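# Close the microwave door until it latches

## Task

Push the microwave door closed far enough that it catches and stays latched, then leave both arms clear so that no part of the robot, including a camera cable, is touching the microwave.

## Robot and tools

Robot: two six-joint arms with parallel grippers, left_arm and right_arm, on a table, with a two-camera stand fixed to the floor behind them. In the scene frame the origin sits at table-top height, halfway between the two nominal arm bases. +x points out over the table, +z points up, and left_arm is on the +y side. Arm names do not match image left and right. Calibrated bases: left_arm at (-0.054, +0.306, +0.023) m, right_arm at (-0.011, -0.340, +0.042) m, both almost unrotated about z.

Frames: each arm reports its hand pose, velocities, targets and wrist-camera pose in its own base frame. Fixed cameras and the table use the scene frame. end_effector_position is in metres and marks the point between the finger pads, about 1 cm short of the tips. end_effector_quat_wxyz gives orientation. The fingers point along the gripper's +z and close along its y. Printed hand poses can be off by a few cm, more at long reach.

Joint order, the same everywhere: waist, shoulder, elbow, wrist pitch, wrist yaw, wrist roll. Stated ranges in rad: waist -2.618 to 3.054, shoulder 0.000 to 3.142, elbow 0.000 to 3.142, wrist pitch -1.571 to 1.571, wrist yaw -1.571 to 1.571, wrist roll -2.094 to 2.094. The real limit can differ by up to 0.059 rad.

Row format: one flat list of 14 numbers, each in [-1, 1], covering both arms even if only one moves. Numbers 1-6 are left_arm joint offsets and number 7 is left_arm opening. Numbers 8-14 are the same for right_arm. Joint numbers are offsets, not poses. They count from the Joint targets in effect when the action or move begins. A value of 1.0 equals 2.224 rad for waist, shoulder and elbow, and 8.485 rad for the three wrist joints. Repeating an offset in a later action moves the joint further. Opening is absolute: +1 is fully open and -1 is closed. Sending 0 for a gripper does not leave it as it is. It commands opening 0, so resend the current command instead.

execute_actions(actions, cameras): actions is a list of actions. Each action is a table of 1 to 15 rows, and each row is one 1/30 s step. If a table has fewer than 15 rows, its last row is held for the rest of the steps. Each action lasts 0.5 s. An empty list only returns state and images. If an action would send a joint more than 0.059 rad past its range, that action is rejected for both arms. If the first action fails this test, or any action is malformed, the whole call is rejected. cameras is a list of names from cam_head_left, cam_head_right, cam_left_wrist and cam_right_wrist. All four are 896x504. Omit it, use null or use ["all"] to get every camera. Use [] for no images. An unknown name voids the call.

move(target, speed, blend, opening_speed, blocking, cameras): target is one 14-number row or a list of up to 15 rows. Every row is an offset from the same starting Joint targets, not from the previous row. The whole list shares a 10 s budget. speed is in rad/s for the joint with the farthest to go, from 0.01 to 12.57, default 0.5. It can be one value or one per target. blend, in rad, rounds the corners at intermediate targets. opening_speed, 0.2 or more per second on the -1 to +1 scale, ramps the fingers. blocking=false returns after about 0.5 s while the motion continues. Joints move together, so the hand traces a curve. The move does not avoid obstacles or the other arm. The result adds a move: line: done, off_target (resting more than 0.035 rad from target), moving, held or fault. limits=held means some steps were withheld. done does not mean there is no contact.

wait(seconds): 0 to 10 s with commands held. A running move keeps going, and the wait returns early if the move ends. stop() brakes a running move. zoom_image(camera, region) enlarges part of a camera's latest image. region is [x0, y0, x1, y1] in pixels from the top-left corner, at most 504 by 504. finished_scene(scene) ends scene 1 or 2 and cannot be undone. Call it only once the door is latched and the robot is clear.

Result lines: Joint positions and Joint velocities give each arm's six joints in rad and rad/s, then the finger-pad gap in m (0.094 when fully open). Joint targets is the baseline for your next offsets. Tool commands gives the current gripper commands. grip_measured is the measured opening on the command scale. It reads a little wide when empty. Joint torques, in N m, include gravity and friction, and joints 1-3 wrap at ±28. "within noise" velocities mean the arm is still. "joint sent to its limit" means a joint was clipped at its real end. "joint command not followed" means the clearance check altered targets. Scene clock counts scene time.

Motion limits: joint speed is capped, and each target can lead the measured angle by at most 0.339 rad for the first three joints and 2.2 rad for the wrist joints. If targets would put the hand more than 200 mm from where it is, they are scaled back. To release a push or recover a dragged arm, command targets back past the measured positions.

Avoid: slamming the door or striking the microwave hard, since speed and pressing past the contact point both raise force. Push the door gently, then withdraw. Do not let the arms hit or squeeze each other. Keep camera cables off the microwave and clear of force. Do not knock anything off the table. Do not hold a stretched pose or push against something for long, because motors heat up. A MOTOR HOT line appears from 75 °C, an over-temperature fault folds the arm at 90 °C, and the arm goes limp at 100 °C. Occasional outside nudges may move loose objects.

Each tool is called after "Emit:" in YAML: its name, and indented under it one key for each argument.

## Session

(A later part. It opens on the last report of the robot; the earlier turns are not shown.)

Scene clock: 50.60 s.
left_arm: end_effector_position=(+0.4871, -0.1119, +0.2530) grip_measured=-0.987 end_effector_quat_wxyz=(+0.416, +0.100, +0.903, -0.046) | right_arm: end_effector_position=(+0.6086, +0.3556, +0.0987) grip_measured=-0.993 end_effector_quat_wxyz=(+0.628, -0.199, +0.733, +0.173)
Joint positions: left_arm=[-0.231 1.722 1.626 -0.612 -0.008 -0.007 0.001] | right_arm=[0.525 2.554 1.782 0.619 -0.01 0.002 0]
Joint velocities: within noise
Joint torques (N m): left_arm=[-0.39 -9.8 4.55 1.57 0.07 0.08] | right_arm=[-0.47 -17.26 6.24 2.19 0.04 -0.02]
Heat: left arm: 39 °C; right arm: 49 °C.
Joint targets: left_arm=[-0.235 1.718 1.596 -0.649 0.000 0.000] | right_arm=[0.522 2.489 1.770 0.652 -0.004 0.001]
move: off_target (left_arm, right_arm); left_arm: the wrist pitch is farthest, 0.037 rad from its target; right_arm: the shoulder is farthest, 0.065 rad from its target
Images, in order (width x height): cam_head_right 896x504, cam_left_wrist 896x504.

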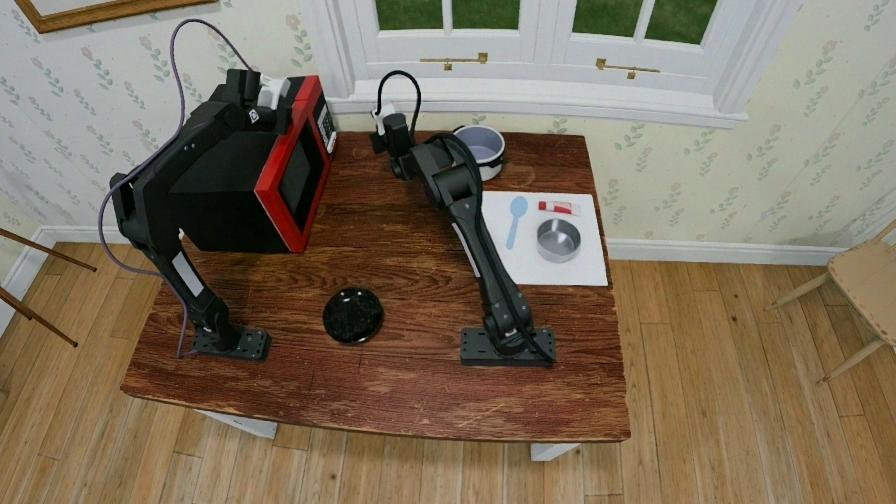

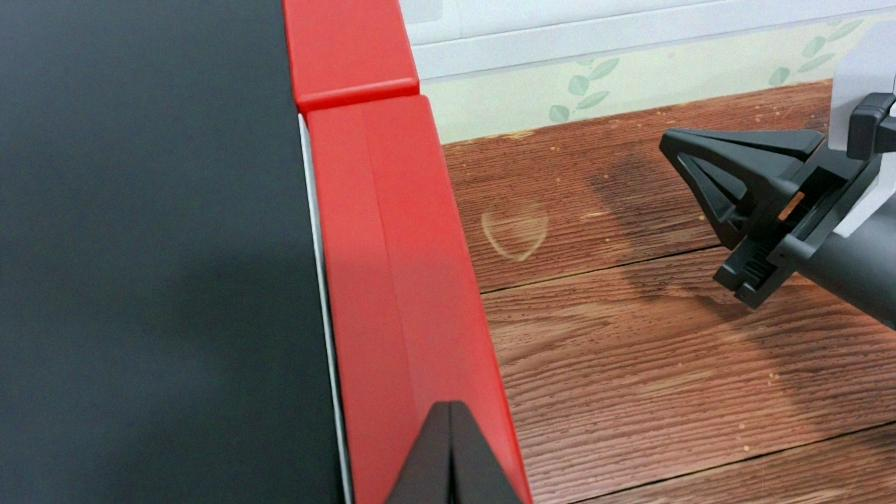

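Emit:
move:
  target: [-0.018,0,-0.015,0,0,0,-1,0,0,0,0,0,0,-1]
  speed: 0.05
  cameras: ["cam_left_wrist"]

Emit:
zoom_image:
  camera: "cam_left_wrist"
  region: [280, 60, 500, 280]

Scene clock: 52.17 s.
left_arm: end_effector_position=(+0.4865, -0.1262, +0.2520) grip_measured=-0.987 end_effector_quat_wxyz=(+0.425, +0.112, +0.897, -0.050) | right_arm: end_effector_position=(+0.6086, +0.3556, +0.0987) grip_measured=-0.993 end_effector_quat_wxyz=(+0.628, -0.199, +0.733, +0.173)
Joint positions: left_arm=[-0.261 1.717 1.6 -0.57 -0.015 -0.006 0.001] | right_arm=[0.525 2.554 1.782 0.619 -0.01 0.002 0]
Joint velocities: within noise
Joint torques (N m): left_arm=[-1.14 -9.37 4.03 1.14 0.13 0.07] | right_arm=[-0.65 -17.35 6.08 2.18 0.06 -0.02]
Heat: left arm: 39 °C; right arm: 49 °C.
Joint targets: left_arm=[-0.274 1.718 1.563 -0.650 0.000 0.000] | right_arm=[0.522 2.489 1.770 0.652 -0.004 0.001]
move: off_target (left_arm, right_arm); left_arm: the wrist pitch is farthest, 0.079 rad from its target; right_arm: the shoulder is farthest, 0.065 rad from its target
Images, in order (width x height): cam_left_wrist 896x504.

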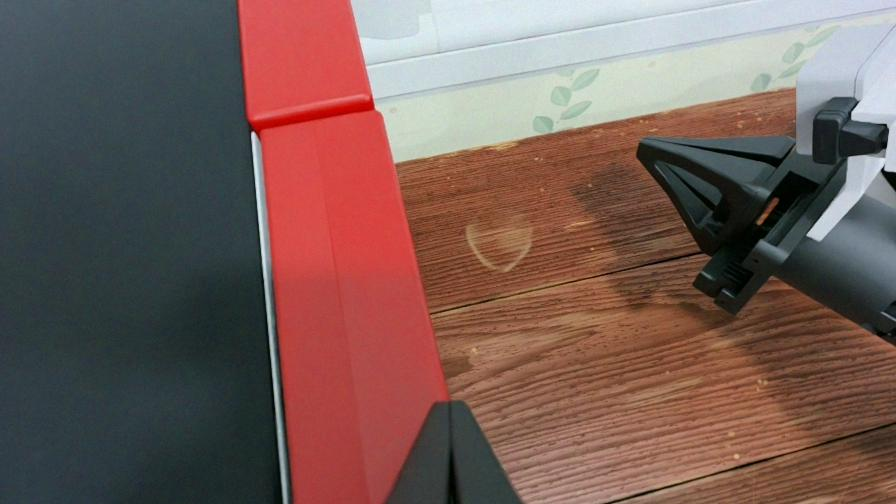

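Scaled by 2.291 from the camera's 896x504 image, which has a finer 1280x720 frame.

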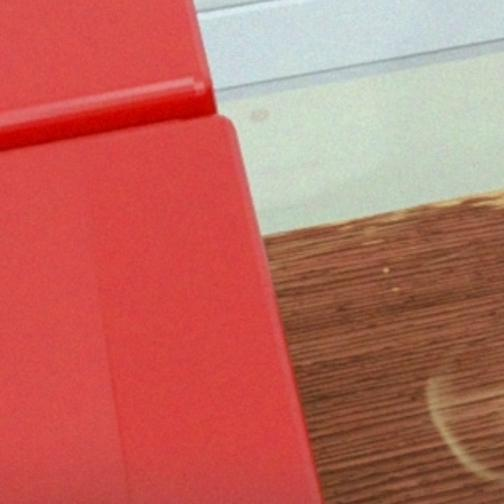

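Emit:
move:
  target:
    - [0.0225,0,0.015,0,0,0,-1,0,0,0,0,0,0,-1]
    - [0.0225,0.03,-0.01,0.0,0,0,-1,0,0,0,0,0,0,-1]
    - [-0.015,0.03,-0.01,0.0,0,0,-1,0,0,0,0,0,0,-1]
  speed: 0.08
  cameras: ["cam_left_wrist"]

Emit:
zoom_image:
  camera: "cam_left_wrist"
  region: [200, 60, 420, 280]

Scene clock: 55.93 s.
left_arm: end_effector_position=(+0.4846, -0.1609, +0.2314) grip_measured=-0.987 end_effector_quat_wxyz=(+0.412, +0.145, +0.897, -0.070) | right_arm: end_effector_position=(+0.6086, +0.3556, +0.0987) grip_measured=-0.993 end_effector_quat_wxyz=(+0.628, -0.199, +0.733, +0.173)
Joint positions: left_arm=[-0.32 1.756 1.58 -0.532 0.007 -0.002 0.001] | right_arm=[0.525 2.554 1.782 0.619 -0.01 0.002 0]
Joint velocities: within noise
Joint torques (N m): left_arm=[0.98 -7.21 3.95 0.71 -0.08 0.03] | right_arm=[-0.43 -17.36 6.12 2.18 0.08 -0.01]
Heat: left arm: 39 °C; right arm: 49 °C.
Joint targets: left_arm=[-0.308 1.785 1.541 -0.649 -0.001 0.000] | right_arm=[0.522 2.489 1.770 0.652 -0.004 0.001]
move: off_target (left_arm, right_arm); left_arm: the wrist pitch is farthest, 0.118 rad from its target; right_arm: the shoulder is farthest, 0.065 rad from its target
Images, in order (width x height): cam_left_wrist 896x504.

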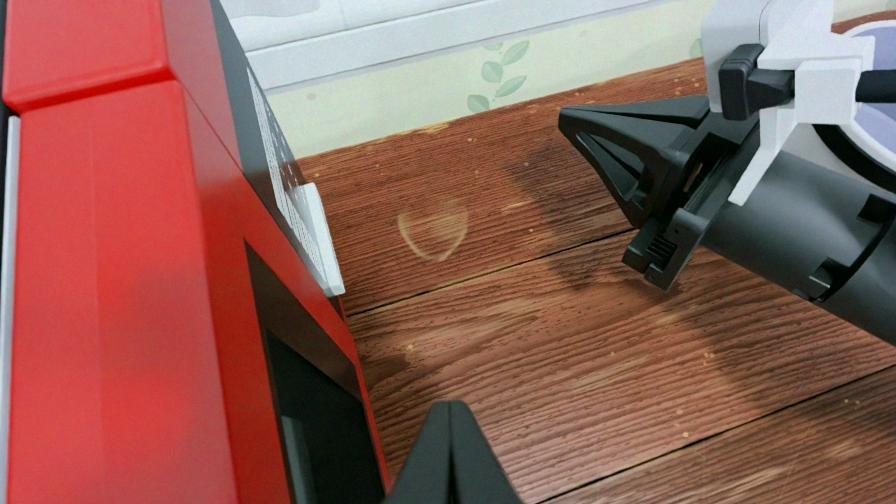

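Scaled by 2.291 from the camera's 896x504 image, which has a finer 1280x720 frame.

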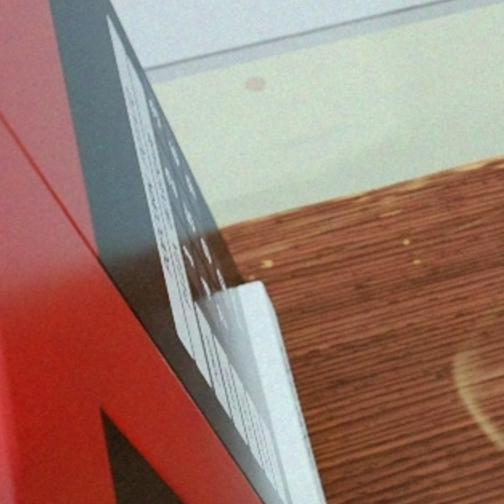

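Emit:
move:
  target:
    - [0,-0.027,0.0715,0,0,0,-1,0,0,0,0,0,0,-1]
    - [0.053,-0.027,0.0715,0,0,0,-1,0,0,0,0,0,0,-1]
    - [0.053,-0.025,0.03,0,0,0,-1,0,0,0,0,0,0,-1]
    - [0.053,0.01,0.0,0,0,0,-1,0,0,0,0,0,0,-1]
  speed: [0.3,0.3,0.2,0.1]
  cameras: ["cam_left_wrist"]

Emit:
zoom_image:
  camera: "cam_left_wrist"
  region: [280, 60, 500, 280]

Emit:
move:
  target: [-0.03,0,0,0,0,0,-1,0,0,0,0,0,0,-1]
  speed: 0.05
  cameras: ["cam_left_wrist"]

Emit:
zoom_image:
  camera: "cam_left_wrist"
  region: [280, 60, 500, 280]

Scene clock: 60.10 s.
left_arm: end_effector_position=(+0.5068, -0.0966, +0.2491) grip_measured=-0.987 end_effector_quat_wxyz=(+0.440, +0.084, +0.893, -0.046) | right_arm: end_effector_position=(+0.6086, +0.3556, +0.0987) grip_measured=-0.993 end_effector_quat_wxyz=(+0.628, -0.199, +0.733, +0.173)
Joint positions: left_arm=[-0.187 1.746 1.598 -0.507 0.009 -0.003 0.001] | right_arm=[0.525 2.554 1.782 0.619 -0.01 0.002 0]
Joint velocities: within noise
Joint torques (N m): left_arm=[-0.28 -4.22 2.58 0.51 -0.09 0.03] | right_arm=[-0.39 -17.43 6.01 2.18 0.04 -0.07]
Heat: left arm: 39 °C; right arm: 50 °C.
Joint targets: left_arm=[-0.190 1.807 1.541 -0.649 -0.001 0.000] | right_arm=[0.522 2.489 1.770 0.652 -0.004 0.001]
move: off_target (left_arm, right_arm); left_arm: the wrist pitch is farthest, 0.142 rad from its target; right_arm: the shoulder is farthest, 0.065 rad from its target
Images, in order (width x height): cam_left_wrist 896x504.

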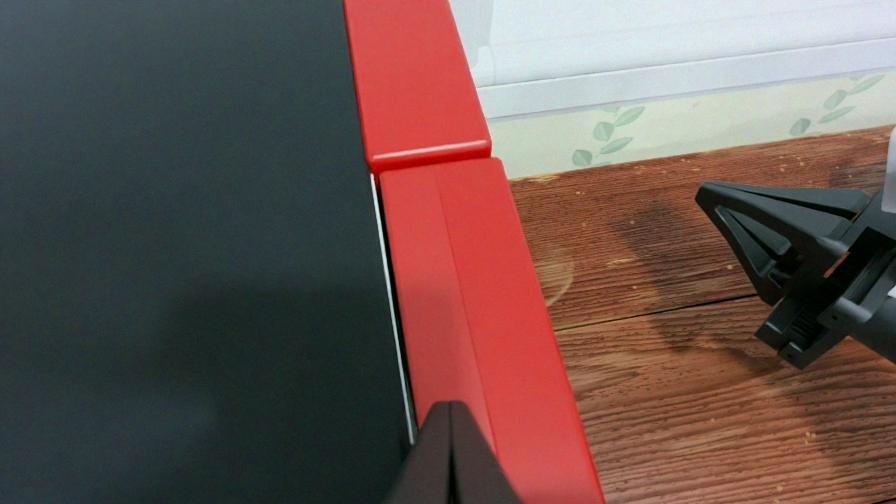

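Scaled by 2.291 from the camera's 896x504 image, which has a finer 1280x720 frame.

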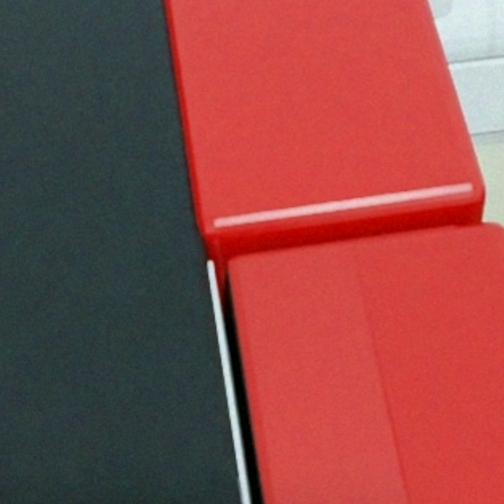

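Scene clock: 61.73 s.
left_arm: end_effector_position=(+0.5074, -0.1145, +0.2495) grip_measured=-0.987 end_effector_quat_wxyz=(+0.447, +0.096, +0.889, -0.037) | right_arm: end_effector_position=(+0.6086, +0.3556, +0.0987) grip_measured=-0.993 end_effector_quat_wxyz=(+0.628, -0.199, +0.733, +0.173)
Joint positions: left_arm=[-0.236 1.754 1.598 -0.485 -0.036 -0.003 0.001] | right_arm=[0.525 2.554 1.782 0.619 -0.01 0.002 0]
Joint velocities: within noise
Joint torques (N m): left_arm=[-1.74 -5.07 2.62 0.29 0.31 0.03] | right_arm=[-0.29 -17.37 6.16 2.18 0.05 -0.02]
Heat: left arm: 39 °C; right arm: 50 °C.
Joint targets: left_arm=[-0.257 1.807 1.541 -0.649 -0.001 0.000] | right_arm=[0.522 2.489 1.770 0.652 -0.004 0.001]
move: off_target (left_arm, right_arm); left_arm: the wrist pitch is farthest, 0.164 rad from its target; right_arm: the shoulder is farthest, 0.065 rad from its target
Images, in order (width x height): cam_left_wrist 896x504.

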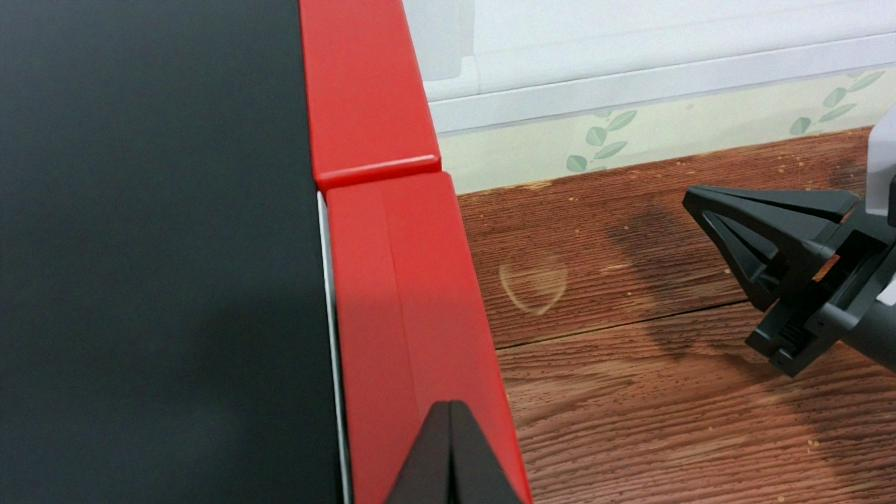

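Scaled by 2.291 from the camera's 896x504 image, which has a finer 1280x720 frame.

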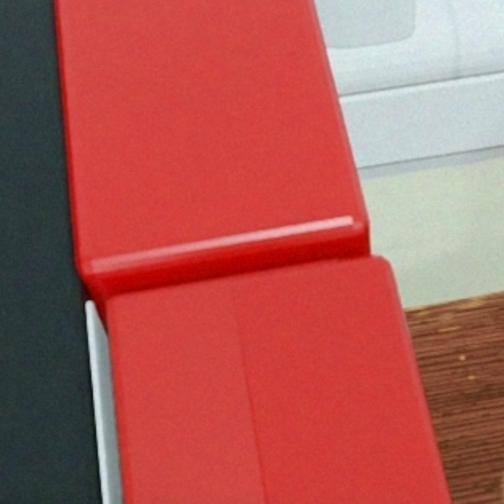

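Emit:
move:
  target:
    - [0,-0.04,0.09,0,0,0,-1,0,0,0,0,0,0,-1]
    - [0,-0.1,0.13,0,0,0,-1,0,0,0,0,0,0,-1]
  speed: 0.4

Emit:
zoom_image:
  camera: "cam_left_wrist"
  region: [280, 60, 500, 280]

Scene clock: 63.73 s.
left_arm: end_effector_position=(+0.4629, -0.1173, +0.3943) grip_measured=-0.987 end_effector_quat_wxyz=(+0.540, +0.102, +0.833, -0.066) | right_arm: end_effector_position=(+0.6086, +0.3556, +0.0987) grip_measured=-0.993 end_effector_quat_wxyz=(+0.628, -0.199, +0.733, +0.173)
Joint positions: left_arm=[-0.254 1.585 1.814 -0.65 -0.009 -0.003 0.001] | right_arm=[0.525 2.554 1.782 0.619 -0.01 0.002 0]
Joint velocities: within noise
Joint torques (N m): left_arm=[-0.28 -7.69 7.57 2.2 0.07 0.03] | right_arm=[-0.38 -17.29 6.04 2.19 0.07 -0.08]
Heat: left arm: 39 °C; right arm: 50 °C.
Joint targets: left_arm=[-0.257 1.585 1.830 -0.649 -0.001 0.000] | right_arm=[0.522 2.489 1.770 0.652 -0.004 0.001]
move: off_target (right_arm); right_arm: the shoulder is farthest, 0.065 rad from its target

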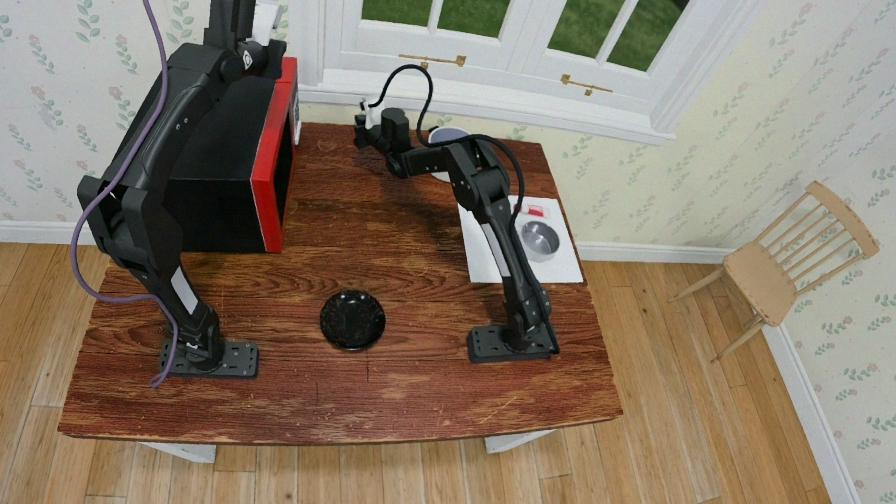

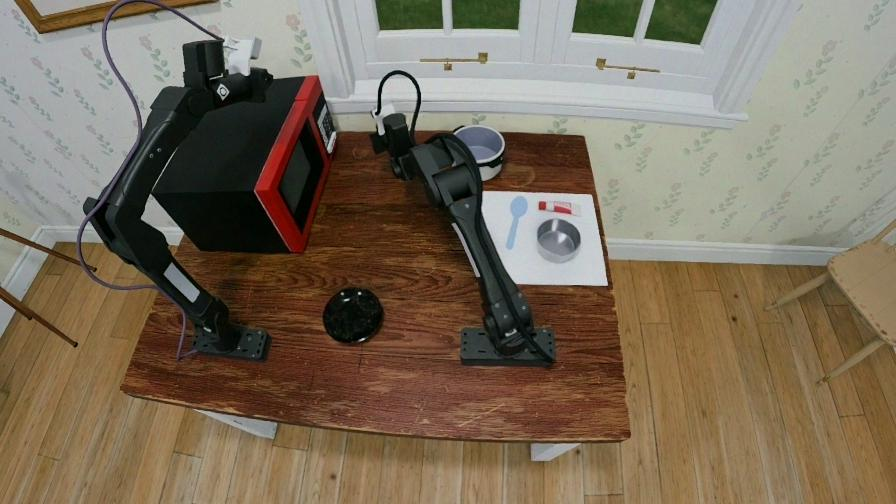

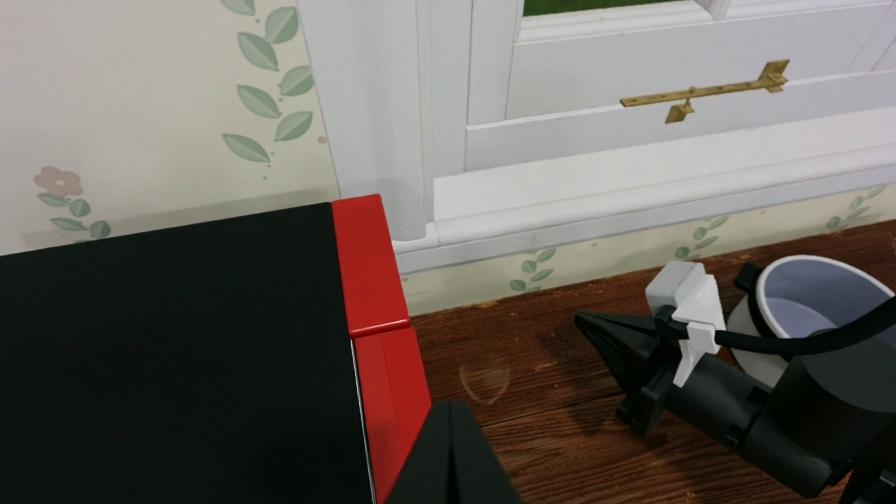

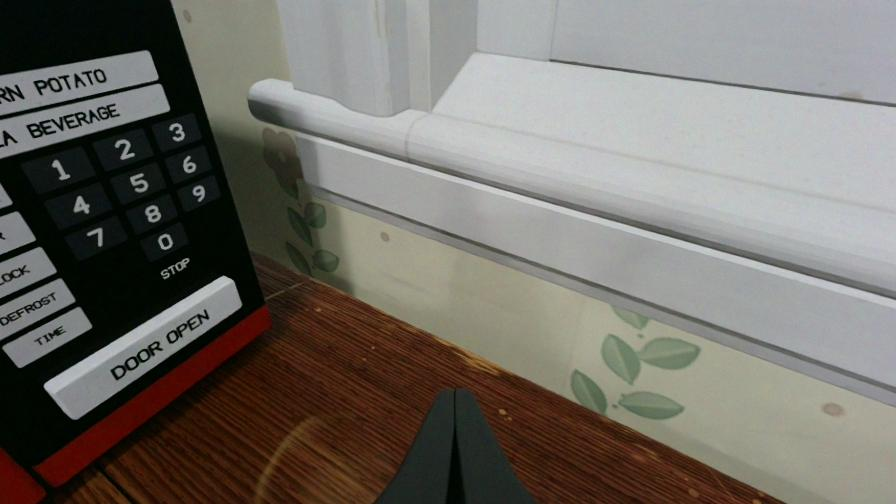

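Scaled by 2.291 from the camera's 896x504 image, which has a finer 1280x720 frame.

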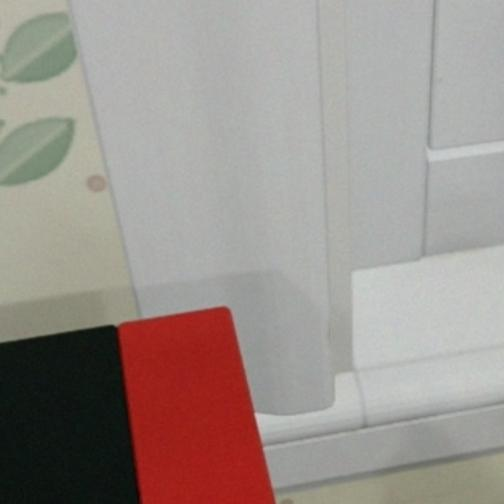

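Emit:
finished_scene:
  scene: 1

The scene is finished: the task was done.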